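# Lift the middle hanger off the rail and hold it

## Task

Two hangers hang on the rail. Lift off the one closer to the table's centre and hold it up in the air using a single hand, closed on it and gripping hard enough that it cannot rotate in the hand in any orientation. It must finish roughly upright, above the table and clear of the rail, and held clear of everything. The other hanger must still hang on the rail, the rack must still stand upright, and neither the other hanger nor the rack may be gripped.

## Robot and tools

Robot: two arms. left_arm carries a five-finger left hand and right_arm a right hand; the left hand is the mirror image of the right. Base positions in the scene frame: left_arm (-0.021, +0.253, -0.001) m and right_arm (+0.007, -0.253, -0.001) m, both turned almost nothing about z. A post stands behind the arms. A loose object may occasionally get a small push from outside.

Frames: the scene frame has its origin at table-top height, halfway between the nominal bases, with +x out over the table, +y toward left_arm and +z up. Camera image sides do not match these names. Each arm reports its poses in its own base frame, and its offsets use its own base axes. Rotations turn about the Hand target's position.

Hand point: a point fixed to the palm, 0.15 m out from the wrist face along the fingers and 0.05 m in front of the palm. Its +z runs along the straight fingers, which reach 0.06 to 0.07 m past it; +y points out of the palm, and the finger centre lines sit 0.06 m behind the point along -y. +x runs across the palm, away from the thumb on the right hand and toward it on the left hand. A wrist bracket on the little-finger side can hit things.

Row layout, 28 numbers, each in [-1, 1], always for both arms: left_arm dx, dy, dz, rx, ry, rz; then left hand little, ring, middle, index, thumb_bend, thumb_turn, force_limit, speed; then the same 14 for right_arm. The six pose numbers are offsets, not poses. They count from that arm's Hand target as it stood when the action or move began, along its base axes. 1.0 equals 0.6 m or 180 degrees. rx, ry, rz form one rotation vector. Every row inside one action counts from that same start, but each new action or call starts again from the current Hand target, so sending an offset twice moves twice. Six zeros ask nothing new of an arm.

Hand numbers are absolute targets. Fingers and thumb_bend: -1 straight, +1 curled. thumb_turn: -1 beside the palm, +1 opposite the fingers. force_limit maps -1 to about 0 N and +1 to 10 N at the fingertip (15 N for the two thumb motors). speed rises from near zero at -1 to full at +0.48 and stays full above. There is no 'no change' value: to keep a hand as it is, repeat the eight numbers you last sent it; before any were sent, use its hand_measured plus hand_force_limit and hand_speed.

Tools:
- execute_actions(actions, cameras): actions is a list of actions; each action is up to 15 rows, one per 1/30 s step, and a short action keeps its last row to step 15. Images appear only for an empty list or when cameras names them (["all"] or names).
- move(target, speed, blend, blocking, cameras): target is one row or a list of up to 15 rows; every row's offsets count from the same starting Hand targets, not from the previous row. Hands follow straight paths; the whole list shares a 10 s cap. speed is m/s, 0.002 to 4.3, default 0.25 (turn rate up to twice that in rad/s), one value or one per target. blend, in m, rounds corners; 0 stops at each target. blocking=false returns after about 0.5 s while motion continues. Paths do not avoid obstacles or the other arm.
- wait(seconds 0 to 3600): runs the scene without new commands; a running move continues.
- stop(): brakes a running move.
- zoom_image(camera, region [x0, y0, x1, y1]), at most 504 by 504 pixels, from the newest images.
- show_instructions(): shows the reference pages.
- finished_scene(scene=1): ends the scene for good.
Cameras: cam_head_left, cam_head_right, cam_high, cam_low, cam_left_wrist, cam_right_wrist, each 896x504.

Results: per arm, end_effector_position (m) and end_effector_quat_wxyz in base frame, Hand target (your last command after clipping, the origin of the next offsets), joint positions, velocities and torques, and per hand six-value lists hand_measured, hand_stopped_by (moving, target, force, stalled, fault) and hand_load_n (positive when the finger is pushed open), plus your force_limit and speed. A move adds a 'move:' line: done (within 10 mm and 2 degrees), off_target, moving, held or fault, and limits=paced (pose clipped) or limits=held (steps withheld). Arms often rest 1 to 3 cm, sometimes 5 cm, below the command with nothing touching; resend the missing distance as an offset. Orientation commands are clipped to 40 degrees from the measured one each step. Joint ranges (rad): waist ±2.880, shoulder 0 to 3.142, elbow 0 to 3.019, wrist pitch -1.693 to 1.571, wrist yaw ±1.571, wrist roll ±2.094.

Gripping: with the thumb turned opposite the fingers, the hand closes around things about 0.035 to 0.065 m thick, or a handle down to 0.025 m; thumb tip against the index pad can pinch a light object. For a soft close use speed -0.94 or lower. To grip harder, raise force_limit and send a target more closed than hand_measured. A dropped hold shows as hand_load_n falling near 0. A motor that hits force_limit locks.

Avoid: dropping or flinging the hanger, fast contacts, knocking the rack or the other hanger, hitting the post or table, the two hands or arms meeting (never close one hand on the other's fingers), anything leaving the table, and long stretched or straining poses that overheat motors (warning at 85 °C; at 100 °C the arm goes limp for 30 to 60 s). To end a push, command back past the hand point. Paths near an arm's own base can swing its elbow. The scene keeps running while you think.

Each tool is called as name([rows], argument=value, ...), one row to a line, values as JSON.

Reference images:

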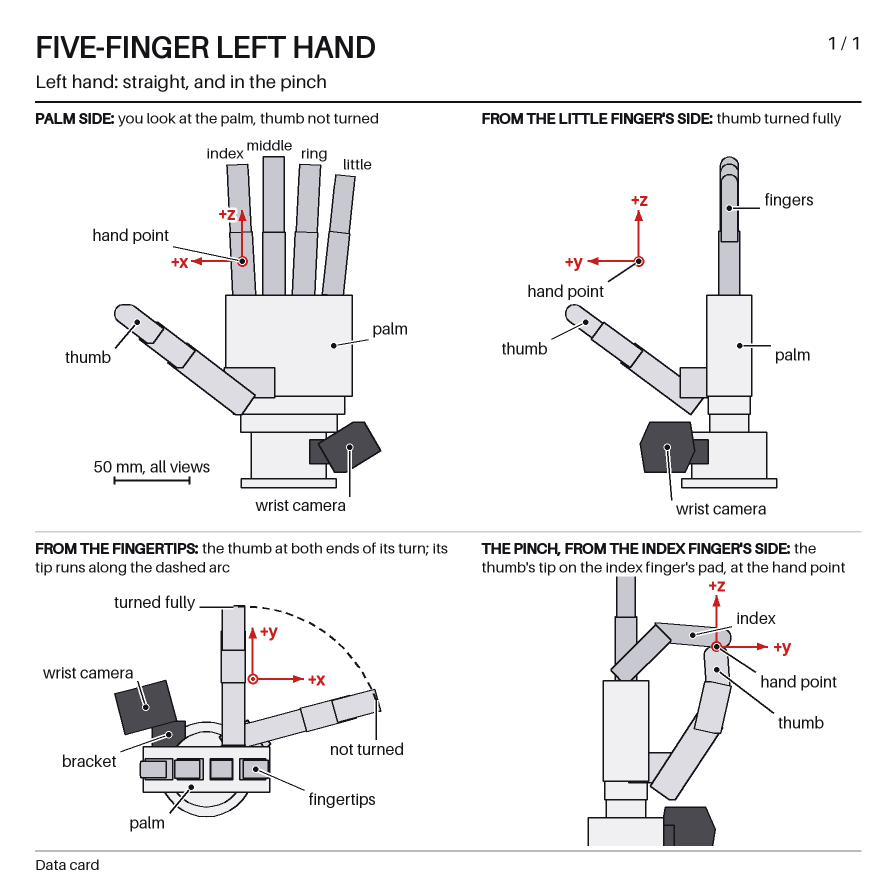

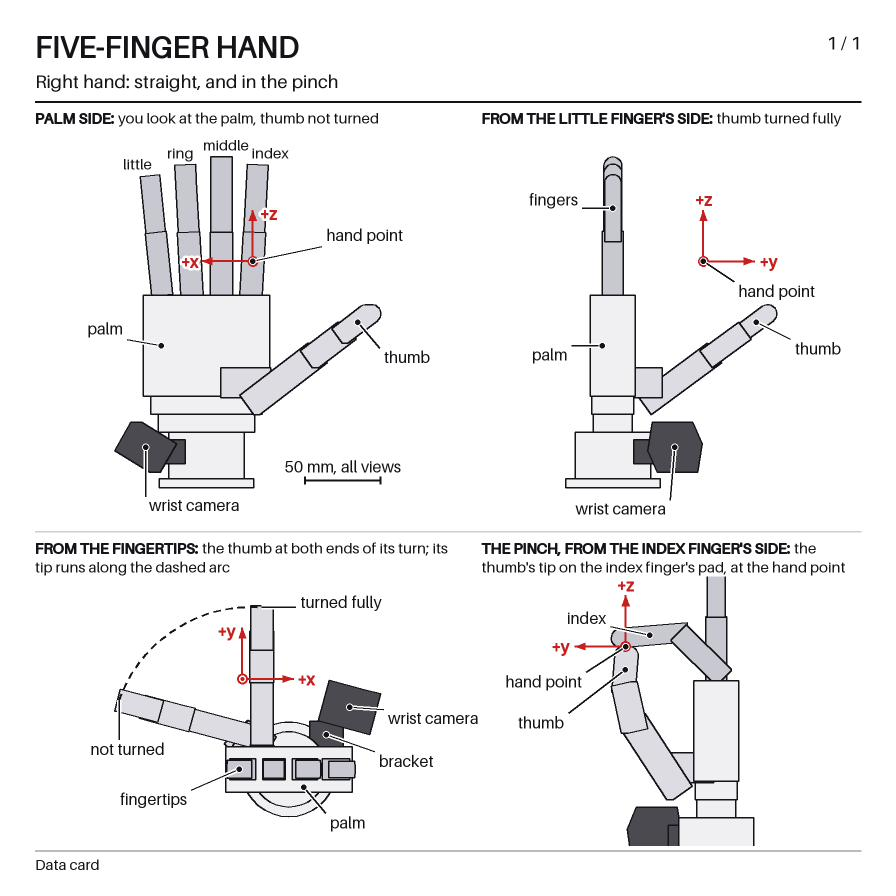

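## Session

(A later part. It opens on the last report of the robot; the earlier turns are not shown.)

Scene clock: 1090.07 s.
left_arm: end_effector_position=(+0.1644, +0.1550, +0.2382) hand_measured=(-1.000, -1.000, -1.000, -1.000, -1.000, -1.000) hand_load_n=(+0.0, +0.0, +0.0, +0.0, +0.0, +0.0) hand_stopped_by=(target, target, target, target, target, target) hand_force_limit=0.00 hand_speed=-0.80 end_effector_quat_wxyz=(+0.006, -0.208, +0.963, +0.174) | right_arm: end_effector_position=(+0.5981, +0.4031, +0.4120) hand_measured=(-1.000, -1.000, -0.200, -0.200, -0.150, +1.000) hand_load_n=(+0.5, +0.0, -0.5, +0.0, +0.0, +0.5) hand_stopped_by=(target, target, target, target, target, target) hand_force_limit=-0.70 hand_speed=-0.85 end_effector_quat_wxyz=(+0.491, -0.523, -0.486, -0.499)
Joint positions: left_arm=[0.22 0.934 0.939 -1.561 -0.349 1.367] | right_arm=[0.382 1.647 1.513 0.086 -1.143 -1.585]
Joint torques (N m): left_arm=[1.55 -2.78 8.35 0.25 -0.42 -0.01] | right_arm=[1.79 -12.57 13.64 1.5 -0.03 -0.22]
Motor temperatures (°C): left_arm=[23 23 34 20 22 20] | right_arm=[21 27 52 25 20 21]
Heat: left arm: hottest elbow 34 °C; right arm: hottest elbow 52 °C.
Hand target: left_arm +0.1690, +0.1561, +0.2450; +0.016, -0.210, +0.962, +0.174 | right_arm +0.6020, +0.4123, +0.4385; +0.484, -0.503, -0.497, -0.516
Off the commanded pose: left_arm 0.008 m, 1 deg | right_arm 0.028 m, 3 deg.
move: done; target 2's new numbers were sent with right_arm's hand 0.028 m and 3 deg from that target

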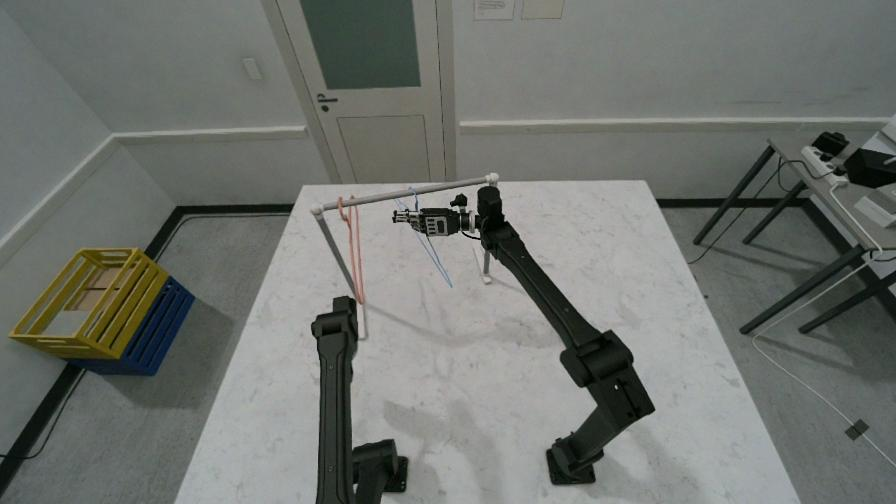

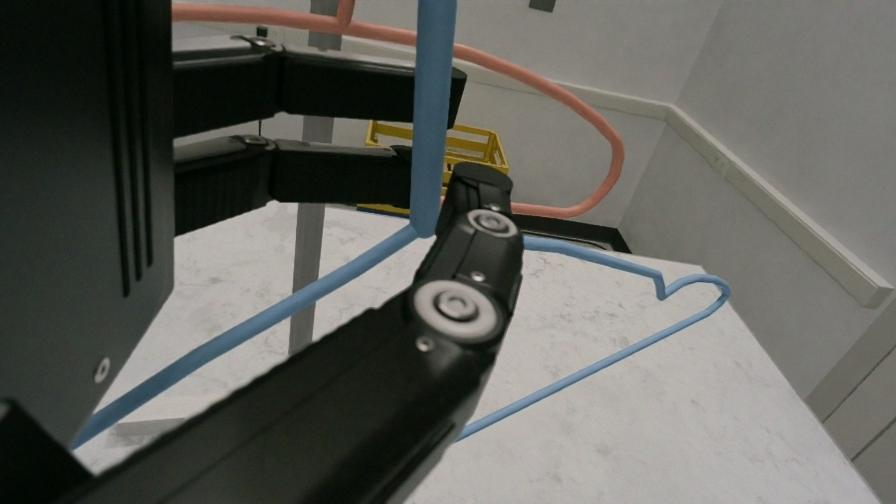

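move(target=[0,0,0,0,0,0,-1,-1,-1,-1,-1,-1,0,-0.8,0,0,-0.0133,0,0,0,-1,-1,-0.2,-0.2,-0.15,1,-0.7,-0.85], speed=0.04, cameras=["cam_head_left","cam_right_wrist"])

Scene clock: 1113.80 s.
left_arm: end_effector_position=(+0.1644, +0.1550, +0.2382) hand_measured=(-1.000, -1.000, -1.000, -1.000, -1.000, -1.000) hand_load_n=(+0.0, +0.0, +0.0, +0.0, +0.0, +0.0) hand_stopped_by=(target, target, target, target, target, target) hand_force_limit=0.00 hand_speed=-0.80 end_effector_quat_wxyz=(+0.006, -0.208, +0.963, +0.174) | right_arm: end_effector_position=(+0.5984, +0.4032, +0.4137) hand_measured=(-1.000, -1.000, -0.200, -0.200, -0.150, +1.000) hand_load_n=(+0.0, +0.0, +0.0, +0.0, +0.0, +0.0) hand_stopped_by=(target, target, target, target, target, target) hand_force_limit=-0.70 hand_speed=-0.85 end_effector_quat_wxyz=(+0.490, -0.521, -0.487, -0.502)
Joint positions: left_arm=[0.22 0.934 0.939 -1.561 -0.349 1.367] | right_arm=[0.382 1.647 1.513 0.094 -1.143 -1.586]
Joint torques (N m): left_arm=[1.73 -2.84 8.32 0.25 -0.4 -0.02] | right_arm=[1.85 -12.28 12.36 1.87 -0.01 -0.23]
Heat: left arm: hottest elbow 34 °C; right arm: hottest elbow 52 °C.
Hand target: left_arm +0.1690, +0.1561, +0.2450; +0.016, -0.210, +0.962, +0.174 | right_arm +0.6020, +0.4123, +0.4305; +0.484, -0.503, -0.497, -0.516
Off the commanded pose: left_arm 0.008 m, 1 deg | right_arm 0.019 m, 3 deg.
move: off_target (right_arm)

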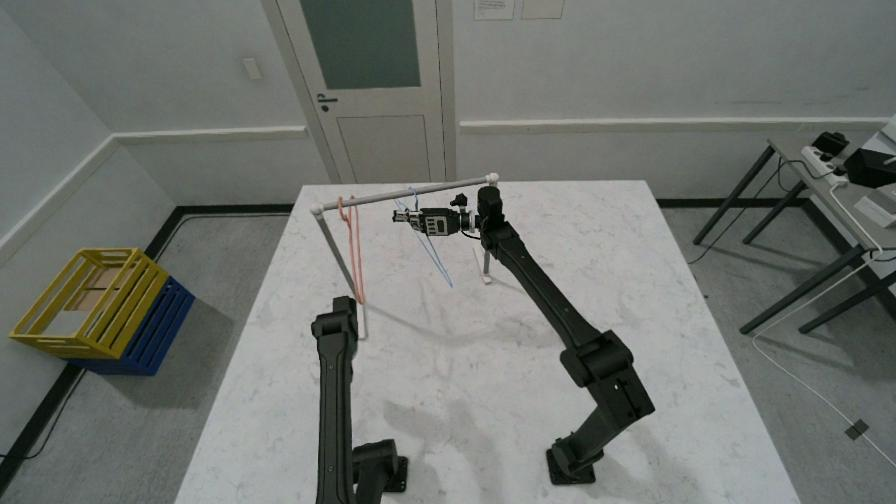

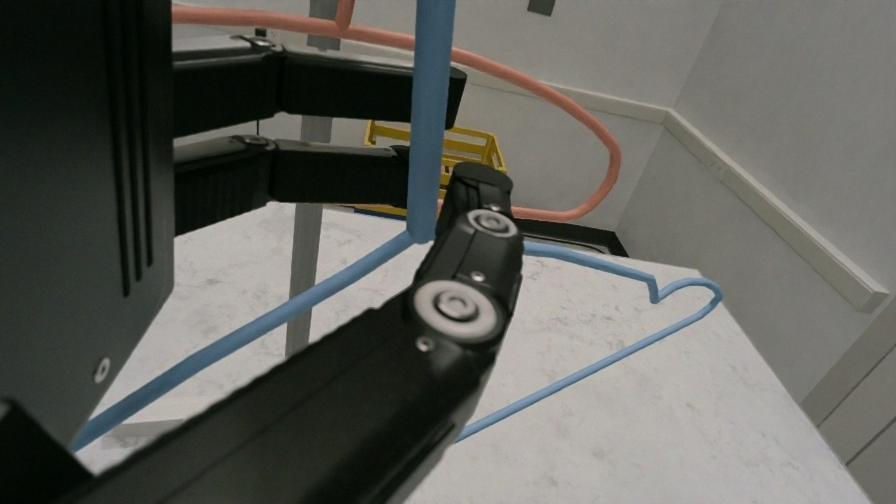

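move(target=[0,0,0,0,0,0,-1,-1,-1,-1,-1,-1,0,-0.8,0,0,-0.0133,0,0,0,-1,-1,-0.2,-0.2,-0.15,1,-0.7,-0.85], speed=0.04, cameras=["cam_right_wrist"])

Scene clock: 1122.97 s.
left_arm: end_effector_position=(+0.1644, +0.1550, +0.2382) hand_measured=(-1.000, -1.000, -1.000, -1.000, -1.000, -1.000) hand_load_n=(+0.0, +0.0, +0.0, +0.0, +0.0, +0.0) hand_stopped_by=(target, target, target, target, target, target) hand_force_limit=0.00 hand_speed=-0.80 end_effector_quat_wxyz=(+0.006, -0.208, +0.963, +0.174) | right_arm: end_effector_position=(+0.6004, +0.4040, +0.4142) hand_measured=(-1.000, -1.000, -0.200, -0.200, -0.150, +1.000) hand_load_n=(+0.0, +0.0, +0.0, +0.0, +0.0, +0.0) hand_stopped_by=(target, target, target, target, target, target) hand_force_limit=-0.70 hand_speed=-0.85 end_effector_quat_wxyz=(+0.488, -0.516, -0.489, -0.507)
Joint positions: left_arm=[0.22 0.934 0.939 -1.561 -0.349 1.367] | right_arm=[0.382 1.652 1.513 0.113 -1.143 -1.586]
Joint torques (N m): left_arm=[1.32 -2.73 8.31 0.25 -0.43 0] | right_arm=[1.9 -12.1 11.06 1.78 0 -0.22]
Heat: left arm: hottest elbow 34 °C; right arm: hottest elbow 51 °C.
Hand target: left_arm +0.1690, +0.1561, +0.2450; +0.016, -0.210, +0.962, +0.174 | right_arm +0.6020, +0.4123, +0.4225; +0.484, -0.503, -0.497, -0.516
Off the commanded pose: left_arm 0.008 m, 1 deg | right_arm 0.012 m, 2 deg.
move: off_target (right_arm)

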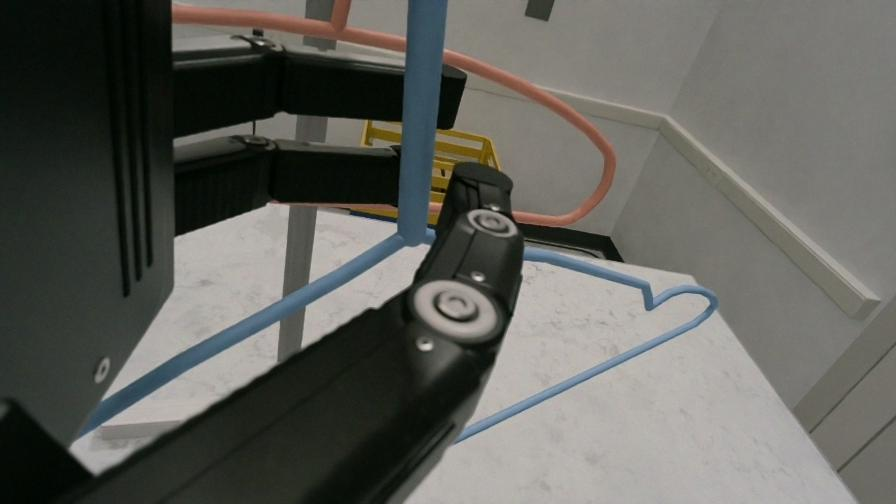

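move(target=[0,0,0,0,0,0,-1,-1,-1,-1,-1,-1,0,-0.8,0,0,-0.0133,0,0,0,-1,-1,-0.2,-0.2,-0.15,1,-0.7,-0.85], speed=0.04, cameras=["cam_right_wrist"])

Scene clock: 1128.97 s.
left_arm: end_effector_position=(+0.1644, +0.1550, +0.2382) hand_measured=(-1.000, -1.000, -1.000, -1.000, -1.000, -1.000) hand_load_n=(+0.0, +0.0, +0.0, +0.0, +0.0, +0.0) hand_stopped_by=(target, target, target, target, target, target) hand_force_limit=0.00 hand_speed=-0.80 end_effector_quat_wxyz=(+0.006, -0.208, +0.963, +0.174) | right_arm: end_effector_position=(+0.6018, +0.4045, +0.4162) hand_measured=(-1.000, -1.000, -0.200, -0.200, -0.150, +1.000) hand_load_n=(+0.0, +0.0, +0.0, +0.0, +0.0, +0.0) hand_stopped_by=(target, target, target, target, target, target) hand_force_limit=-0.70 hand_speed=-0.85 end_effector_quat_wxyz=(+0.486, -0.510, -0.491, -0.512)
Joint positions: left_arm=[0.22 0.934 0.939 -1.561 -0.349 1.367] | right_arm=[0.382 1.655 1.513 0.133 -1.143 -1.587]
Joint torques (N m): left_arm=[1.32 -2.49 8.25 0.27 -0.42 0.01] | right_arm=[1.79 -12.4 9.68 1.76 0.01 -0.22]
Heat: left arm: hottest elbow 34 °C; right arm: hottest elbow 51 °C.
Hand target: left_arm +0.1690, +0.1561, +0.2450; +0.016, -0.210, +0.962, +0.174 | right_arm +0.6020, +0.4123, +0.4146; +0.484, -0.503, -0.497, -0.516
Off the commanded pose: left_arm 0.008 m, 1 deg | right_arm 0.008 m, 1 deg.
move: done

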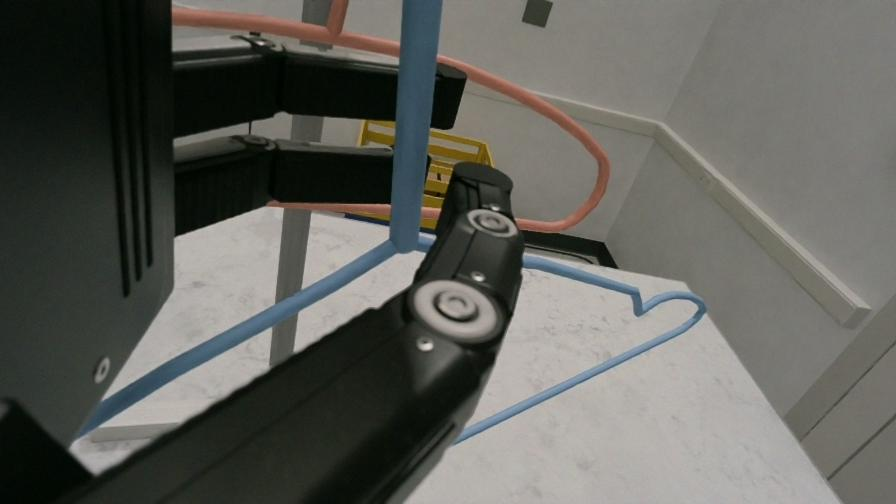

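move(target=[0,0,0,0,0,0,-1,-1,-1,-1,-1,-1,0,-0.8,-0.01,0,-0.0167,0,0,0,-1,-1,-0.2,-0.2,-0.15,1,-0.7,-0.85], speed=0.04, cameras=["cam_right_wrist","cam_head_left"])

Scene clock: 1135.73 s.
left_arm: end_effector_position=(+0.1644, +0.1550, +0.2382) hand_measured=(-1.000, -1.000, -1.000, -1.000, -1.000, -1.000) hand_load_n=(+0.0, +0.0, +0.0, +0.0, +0.0, +0.0) hand_stopped_by=(target, target, target, target, target, target) hand_force_limit=0.00 hand_speed=-0.80 end_effector_quat_wxyz=(+0.006, -0.208, +0.963, +0.174) | right_arm: end_effector_position=(+0.5988, +0.4048, +0.3989) hand_measured=(-1.000, -1.000, -0.200, -0.200, -0.150, +1.000) hand_load_n=(+0.0, +0.0, +0.0, +0.0, +0.0, +0.0) hand_stopped_by=(target, target, target, target, target, target) hand_force_limit=-0.70 hand_speed=-0.85 end_effector_quat_wxyz=(+0.486, -0.514, -0.490, -0.509)
Joint positions: left_arm=[0.22 0.934 0.939 -1.561 -0.349 1.367] | right_arm=[0.385 1.655 1.473 0.162 -1.139 -1.587]
Joint torques (N m): left_arm=[1.44 -2.84 8.28 0.2 -0.43 -0.02] | right_arm=[1.9 -13.1 9.66 1.83 0 -0.21]
Heat: left arm: hottest elbow 34 °C; right arm: hottest elbow 50 °C.
Hand target: left_arm +0.1690, +0.1561, +0.2450; +0.016, -0.210, +0.962, +0.174 | right_arm +0.5960, +0.4122, +0.4045; +0.484, -0.503, -0.497, -0.516
Off the commanded pose: left_arm 0.008 m, 1 deg | right_arm 0.010 m, 2 deg.
move: done
Images, in order (width x height): cam_head_left 896x504, cam_right_wrist 896x504.

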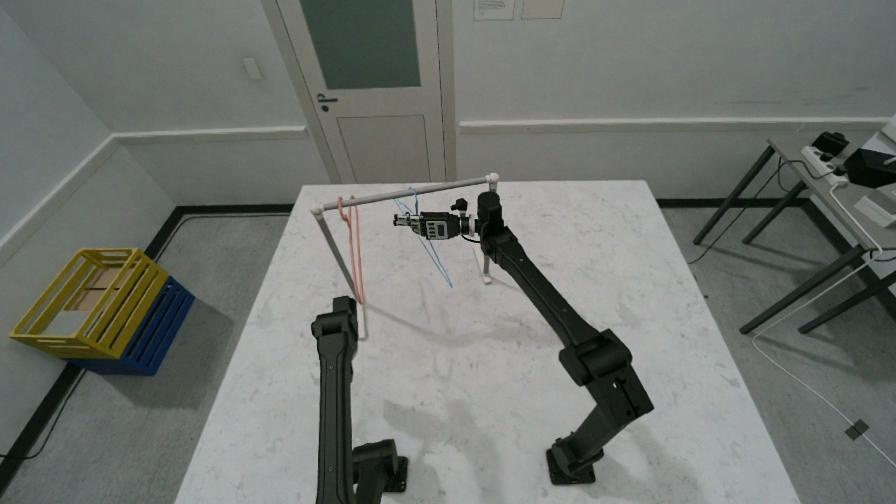

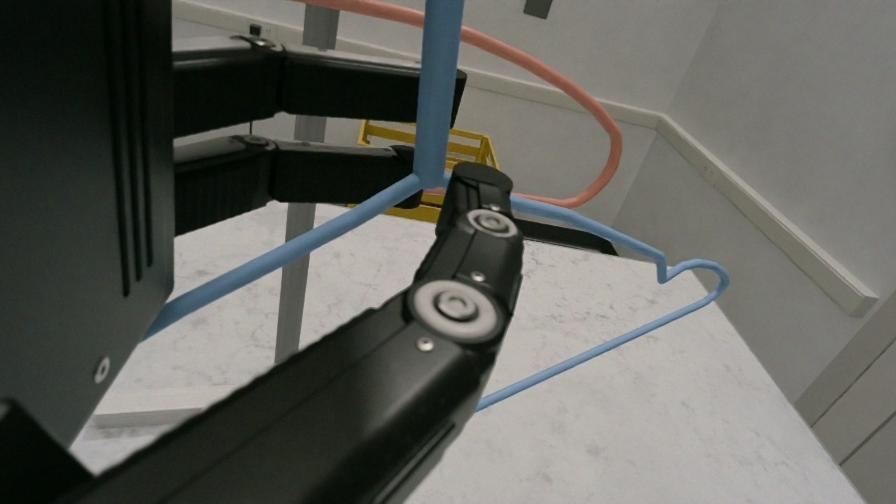

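move([
  [0,0,0,0,0,0,-1,-1,-1,-1,-1,-1,0,-0.8,0,0,0,0,0,0,-1,-1,-0.2,-0.2,0.11,1,-0.7,-0.85],
  [0,0,0,0,0,0,-1,-1,-1,-1,-1,-1,0,-0.8,0,0,0,0,0,0,-1,-1,-0.2,0.03,0.11,1,-0.7,-0.85],
], speed=0.04, cameras=["cam_right_wrist","cam_head_left","cam_high"])

zoom_image(camera="cam_right_wrist", region=[340, 60, 620, 320])

Scene clock: 1151.47 s.
left_arm: end_effector_position=(+0.1644, +0.1550, +0.2382) hand_measured=(-1.000, -1.000, -1.000, -1.000, -1.000, -1.000) hand_load_n=(+0.0, +0.0, +0.0, +0.0, +0.0, +0.0) hand_stopped_by=(target, target, target, target, target, target) hand_force_limit=0.00 hand_speed=-0.80 end_effector_quat_wxyz=(+0.006, -0.208, +0.963, +0.174) | right_arm: end_effector_position=(+0.5988, +0.4048, +0.3989) hand_measured=(-1.000, -1.000, -0.200, +0.030, +0.110, +1.000) hand_load_n=(+0.0, +0.0, +0.0, +0.0, +0.0, +0.0) hand_stopped_by=(target, target, target, target, target, target) hand_force_limit=-0.70 hand_speed=-0.85 end_effector_quat_wxyz=(+0.486, -0.514, -0.490, -0.509)
Joint positions: left_arm=[0.22 0.934 0.939 -1.561 -0.349 1.367] | right_arm=[0.385 1.655 1.473 0.162 -1.139 -1.587]
Joint torques (N m): left_arm=[1.38 -2.9 8.35 0.27 -0.4 0] | right_arm=[1.96 -13.16 9.66 1.84 0 -0.21]
Motor temperatures (°C): left_arm=[23 23 34 20 22 20] | right_arm=[21 26 47 25 20 21]
Heat: left arm: hottest elbow 34 °C; right arm: hottest elbow 47 °C.
Hand target: left_arm +0.1690, +0.1561, +0.2450; +0.016, -0.210, +0.962, +0.174 | right_arm +0.5960, +0.4122, +0.4045; +0.484, -0.503, -0.497, -0.516
Off the commanded pose: left_arm 0.008 m, 1 deg | right_arm 0.010 m, 2 deg.
move: done
Images, in order (width x height): cam_head_left 896x504, cam_high 896x504, cam_right_wrist 896x504.

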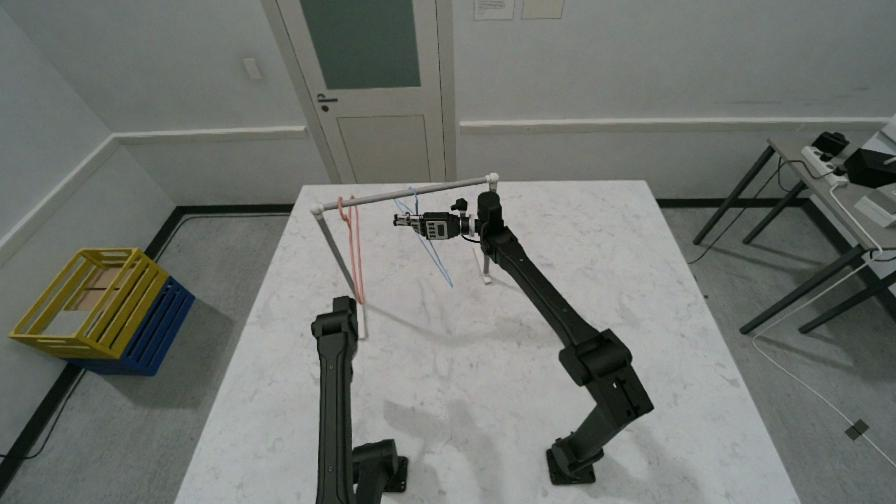

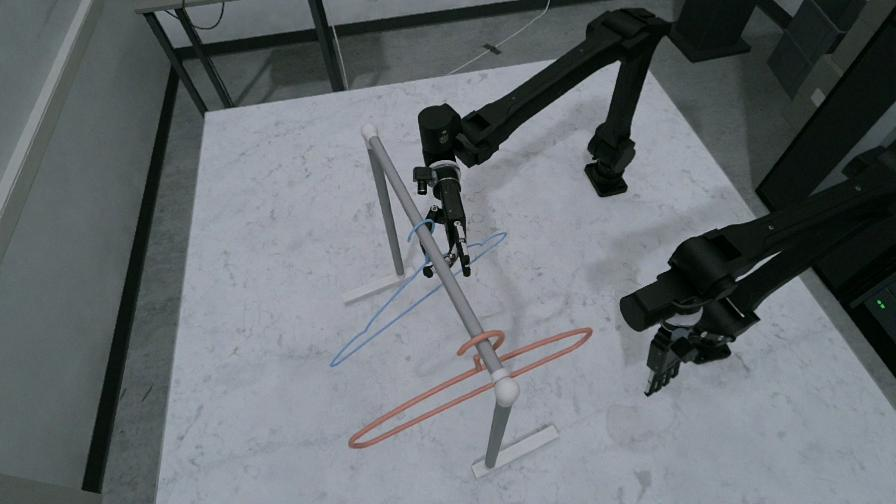

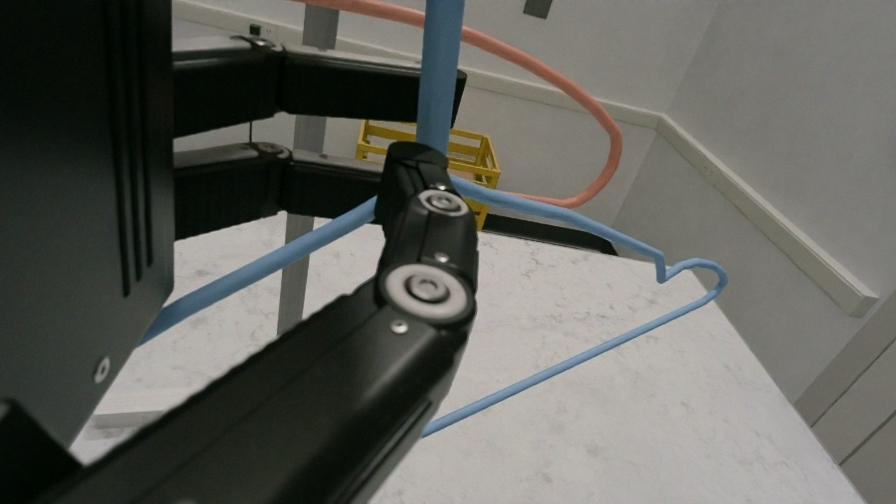

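Scaled by 1.800 from the camera's image (finer frame: 1280x720).

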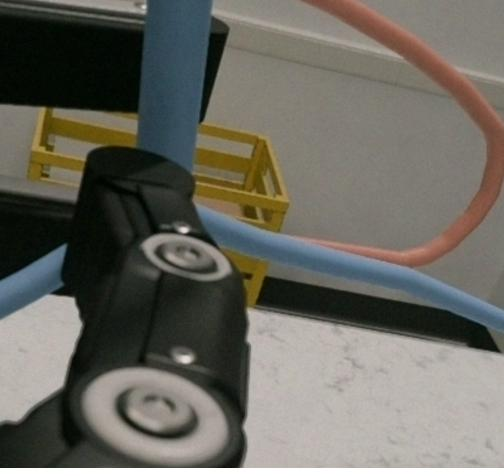

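move([
  [0,0,0,0,0,0,-1,-1,-1,-1,-1,-1,0,-0.8,0,0,0,0,0,0,-1,-1,-0.2,0.03,0.03,1,-0.7,-0.85],
  [0,0,0,0,0,0,-1,-1,-1,-1,-1,-1,0,-0.8,0,0,0,0,0,0,-1,-1,0.05,0.05,0.03,1,-0.7,-0.85],
], speed=0.04, cameras=["cam_right_wrist","cam_head_left","cam_high"])

zoom_image(camera="cam_right_wrist", region=[340, 60, 620, 320])

Scene clock: 1159.90 s.
left_arm: end_effector_position=(+0.1644, +0.1550, +0.2382) hand_measured=(-1.000, -1.000, -1.000, -1.000, -1.000, -1.000) hand_load_n=(+0.0, +0.0, +0.0, +0.0, +0.0, +0.0) hand_stopped_by=(target, target, target, target, target, target) hand_force_limit=0.00 hand_speed=-0.80 end_effector_quat_wxyz=(+0.006, -0.208, +0.963, +0.174) | right_arm: end_effector_position=(+0.5988, +0.4050, +0.3989) hand_measured=(-1.000, -1.000, +0.050, +0.050, +0.030, +1.000) hand_load_n=(+0.0, +0.0, +0.0, +0.0, +0.0, +0.0) hand_stopped_by=(target, target, target, target, target, target) hand_force_limit=-0.70 hand_speed=-0.85 end_effector_quat_wxyz=(+0.486, -0.514, -0.490, -0.509)
Joint positions: left_arm=[0.22 0.934 0.939 -1.561 -0.349 1.367] | right_arm=[0.385 1.655 1.473 0.162 -1.139 -1.587]
Joint torques (N m): left_arm=[1.55 -2.67 8.28 0.25 -0.43 0] | right_arm=[1.96 -13.22 9.66 1.83 0 -0.21]
Heat: left arm: hottest elbow 34 °C; right arm: hottest elbow 46 °C.
Hand target: left_arm +0.1690, +0.1561, +0.2450; +0.016, -0.210, +0.962, +0.174 | right_arm +0.5960, +0.4123, +0.4045; +0.484, -0.503, -0.497, -0.516
Off the commanded pose: left_arm 0.008 m, 1 deg | right_arm 0.010 m, 2 deg.
move: done
Images, in order (width x height): cam_head_left 896x504, cam_high 896x504, cam_right_wrist 896x504.

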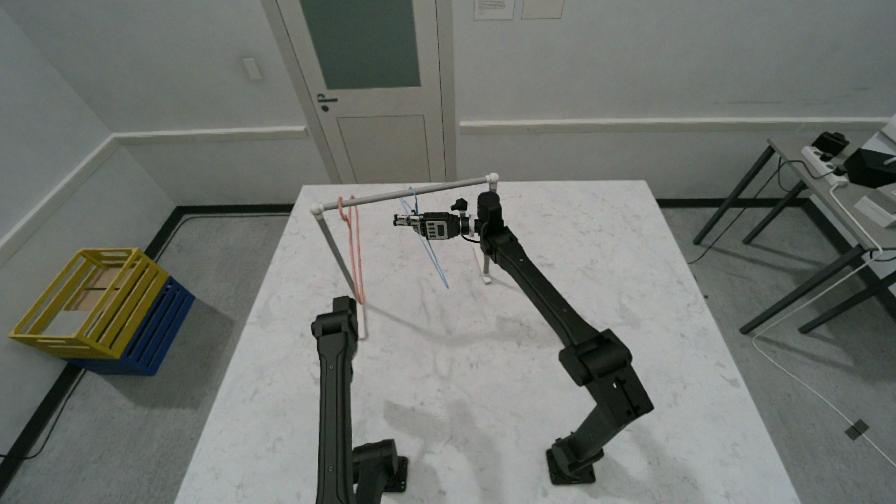

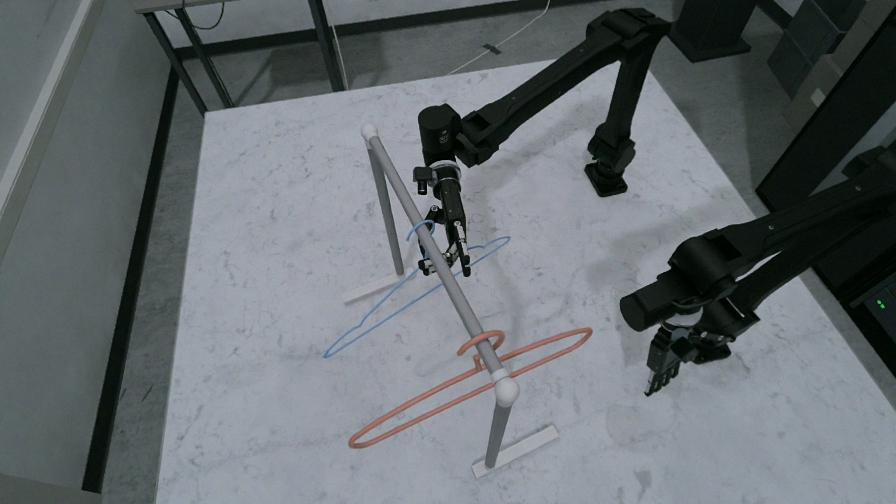

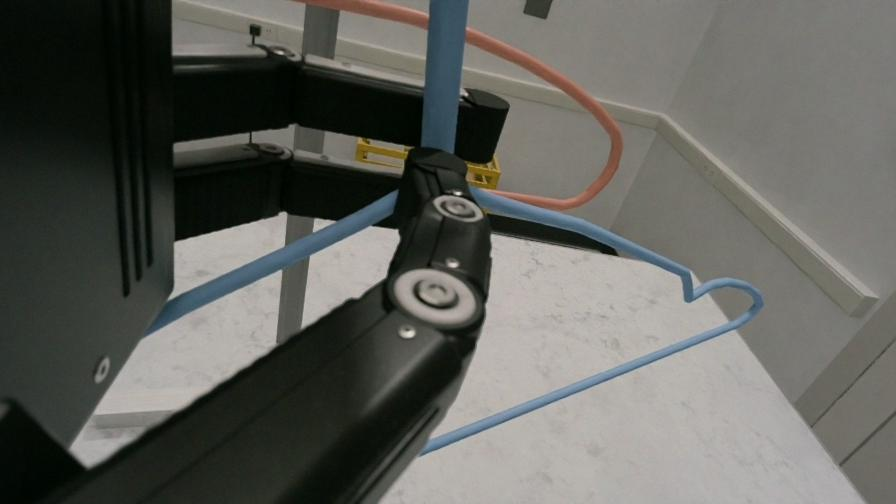

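Scaled by 1.800 from the camera's image (finer frame: 1280x720).

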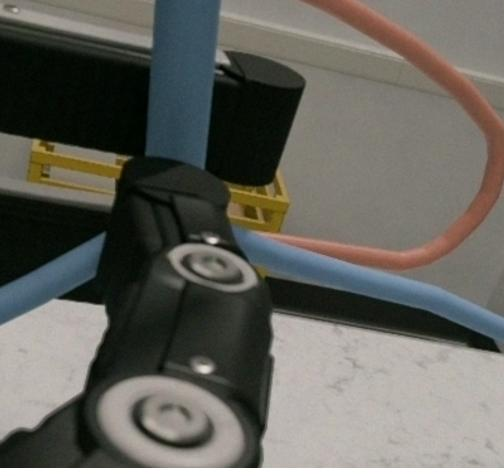

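move(target=[0,0,0,0,0,0,-1,-1,-1,-1,-1,-1,0,-0.8,0,0,0,0,0,0,-1,-1,0.4,0.4,0.03,1,-0.3,-0.93], speed=0.04, cameras=["cam_right_wrist","cam_head_left","cam_high"])

zoom_image(camera="cam_right_wrist", region=[340, 60, 620, 320])

Scene clock: 1168.33 s.
left_arm: end_effector_position=(+0.1644, +0.1550, +0.2382) hand_measured=(-1.000, -1.000, -1.000, -1.000, -1.000, -1.000) hand_load_n=(+0.0, +0.0, +0.0, +0.0, +0.0, +0.0) hand_stopped_by=(target, target, target, target, target, target) hand_force_limit=0.00 hand_speed=-0.80 end_effector_quat_wxyz=(+0.006, -0.208, +0.963, +0.174) | right_arm: end_effector_position=(+0.5991, +0.4049, +0.3989) hand_measured=(-1.000, -1.000, +0.114, +0.198, +0.030, +1.000) hand_load_n=(+0.0, +0.0, +4.5, +3.5, +1.0, +0.0) hand_stopped_by=(target, target, force, force, target, target) hand_force_limit=-0.30 hand_speed=-0.93 end_effector_quat_wxyz=(+0.486, -0.514, -0.489, -0.510)
Joint positions: left_arm=[0.22 0.934 0.939 -1.561 -0.349 1.367] | right_arm=[0.385 1.655 1.473 0.162 -1.137 -1.587]
Joint torques (N m): left_arm=[1.49 -2.84 8.36 0.29 -0.42 -0.02] | right_arm=[1.85 -13.1 9.69 1.83 -0.08 -0.22]
Heat: left arm: hottest elbow 34 °C; right arm: hottest elbow 45 °C.
Hand target: left_arm +0.1690, +0.1561, +0.2450; +0.016, -0.210, +0.962, +0.174 | right_arm +0.5960, +0.4123, +0.4045; +0.484, -0.503, -0.497, -0.516
Off the commanded pose: left_arm 0.008 m, 1 deg | right_arm 0.010 m, 2 deg.
move: done
Images, in order (width x height): cam_head_left 896x504, cam_high 896x504, cam_right_wrist 896x504.

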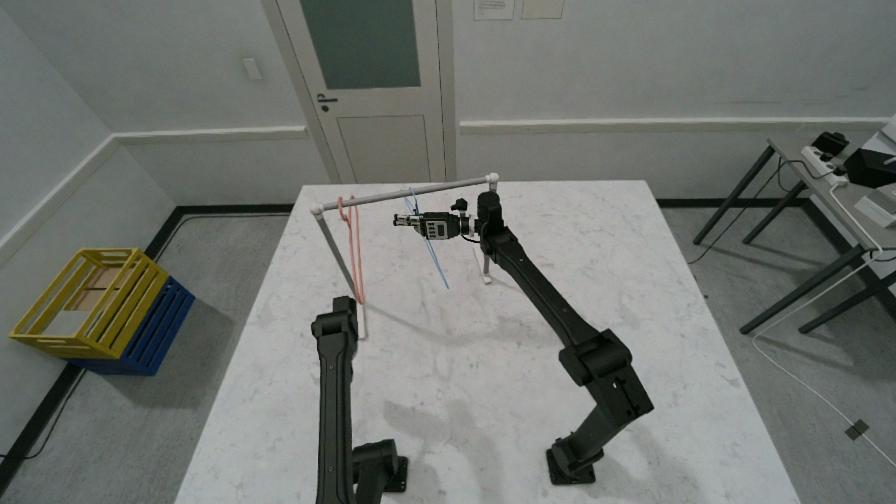

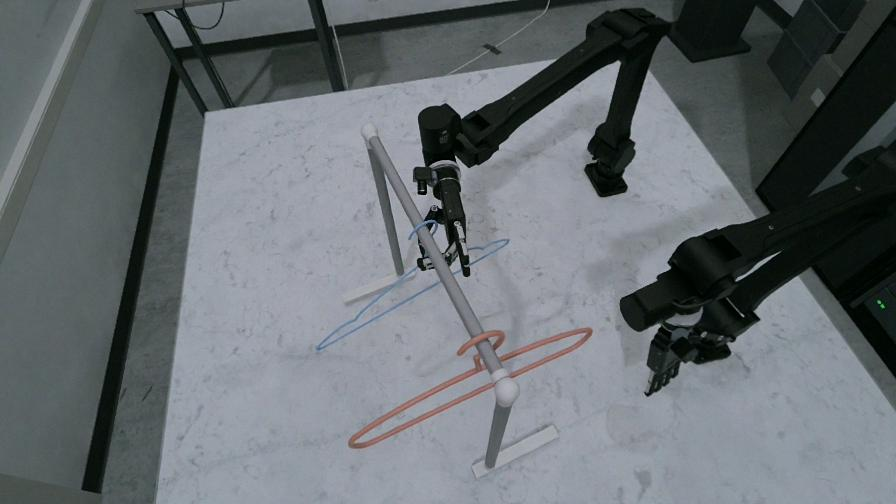

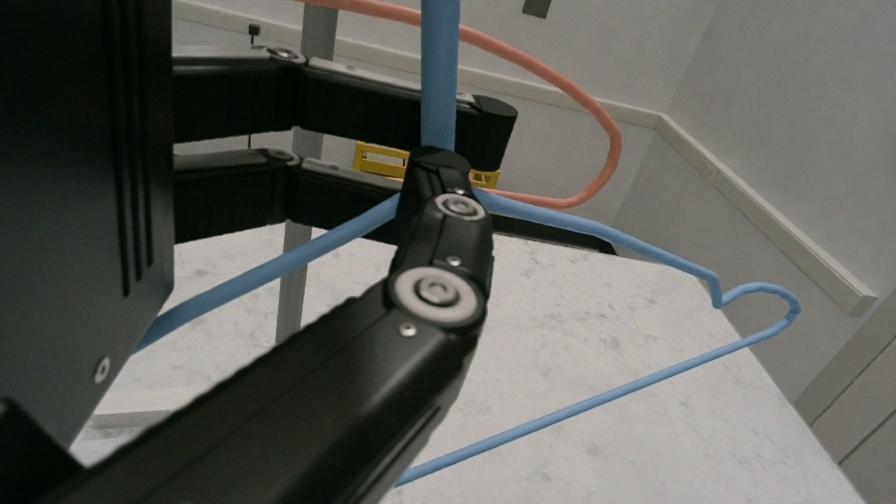

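Scaled by 1.800 from the camera's image (finer frame: 1280x720).

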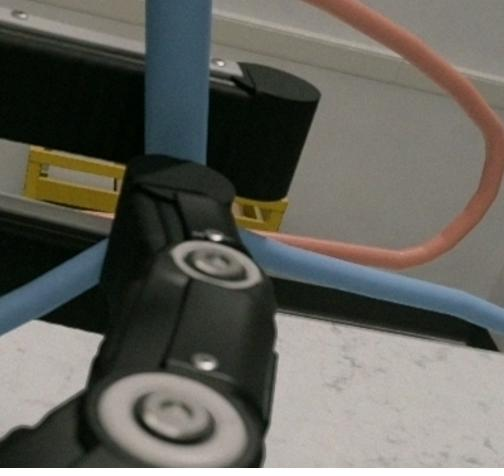

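move(target=[0,0,0,0,0,0,-1,-1,-1,-1,-1,-1,0,-0.8,0,0,0,0,0,0,-1,-1,0.5,0.5,0.03,1,0.5,-0.93], speed=0.04, cameras=["cam_right_wrist","cam_head_left","cam_high"])

zoom_image(camera="cam_high", region=[380, 180, 480, 290])

Scene clock: 1178.47 s.
left_arm: end_effector_position=(+0.1644, +0.1550, +0.2382) hand_measured=(-1.000, -1.000, -1.000, -1.000, -1.000, -1.000) hand_load_n=(+0.0, +0.0, +0.0, +0.0, -0.5, +0.0) hand_stopped_by=(target, target, target, target, target, target) hand_force_limit=0.00 hand_speed=-0.80 end_effector_quat_wxyz=(+0.006, -0.208, +0.963, +0.174) | right_arm: end_effector_position=(+0.5991, +0.4049, +0.3989) hand_measured=(-1.000, -1.000, +0.124, +0.242, +0.030, +1.000) hand_load_n=(+0.0, +0.0, +7.0, +7.5, +4.5, -1.5) hand_stopped_by=(target, target, force, force, target, target) hand_force_limit=0.50 hand_speed=-0.93 end_effector_quat_wxyz=(+0.486, -0.514, -0.489, -0.510)
Joint positions: left_arm=[0.22 0.934 0.939 -1.561 -0.349 1.367] | right_arm=[0.385 1.655 1.473 0.162 -1.137 -1.587]
Joint torques (N m): left_arm=[1.67 -2.73 8.35 0.29 -0.43 0] | right_arm=[1.85 -13.04 9.66 1.85 -0.07 -0.22]
Heat: left arm: hottest elbow 34 °C; right arm: hottest elbow 44 °C.
Hand target: left_arm +0.1690, +0.1561, +0.2450; +0.016, -0.210, +0.962, +0.174 | right_arm +0.5960, +0.4123, +0.4045; +0.484, -0.503, -0.497, -0.516
Off the commanded pose: left_arm 0.008 m, 1 deg | right_arm 0.010 m, 2 deg.
move: done
Images, in order (width x height): cam_head_left 896x504, cam_high 896x504, cam_right_wrist 896x504.

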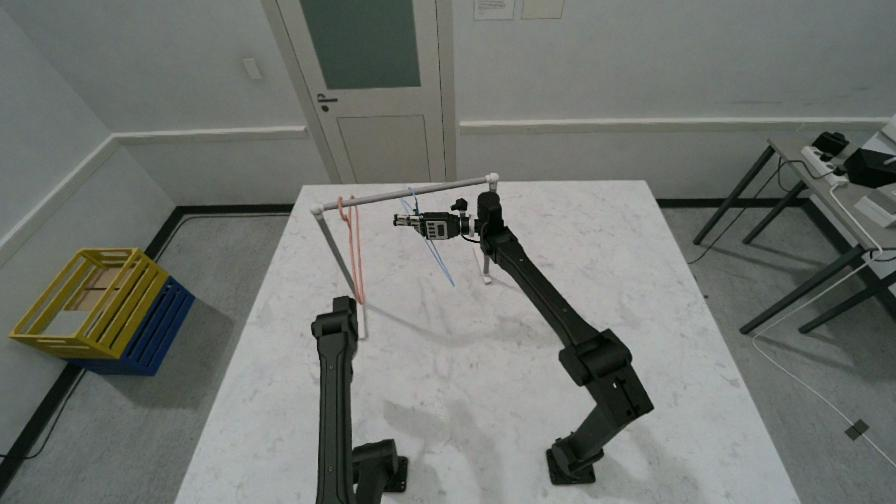

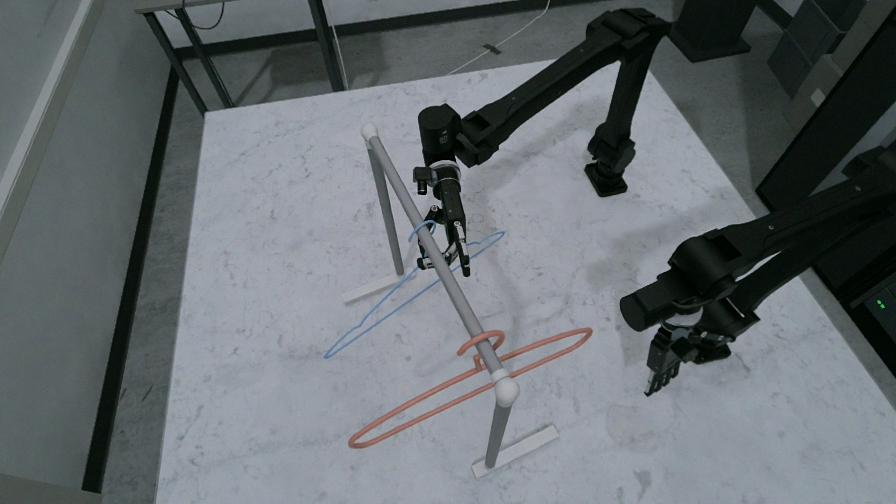

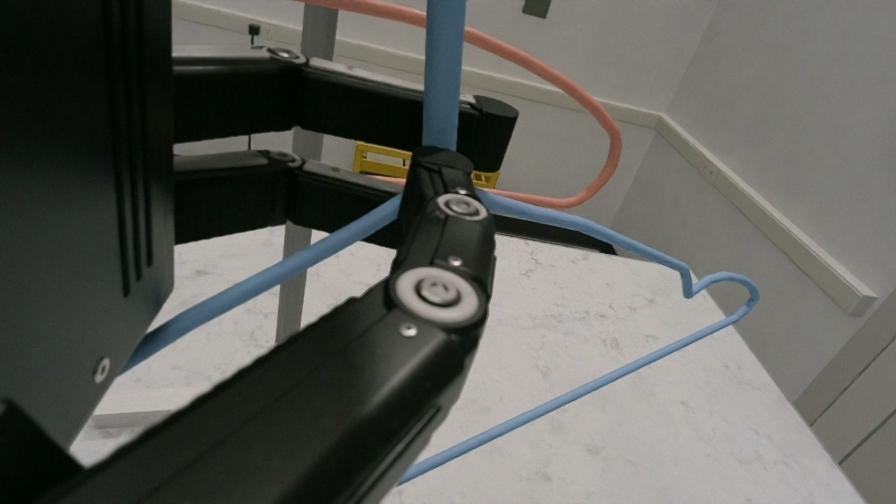

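Scaled by 4.582 from the camera's image (finer frame: 1280x720).

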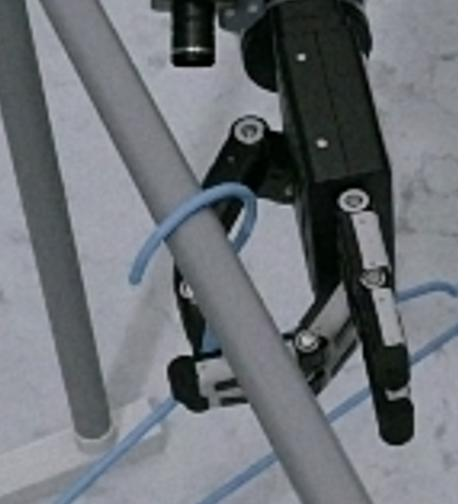

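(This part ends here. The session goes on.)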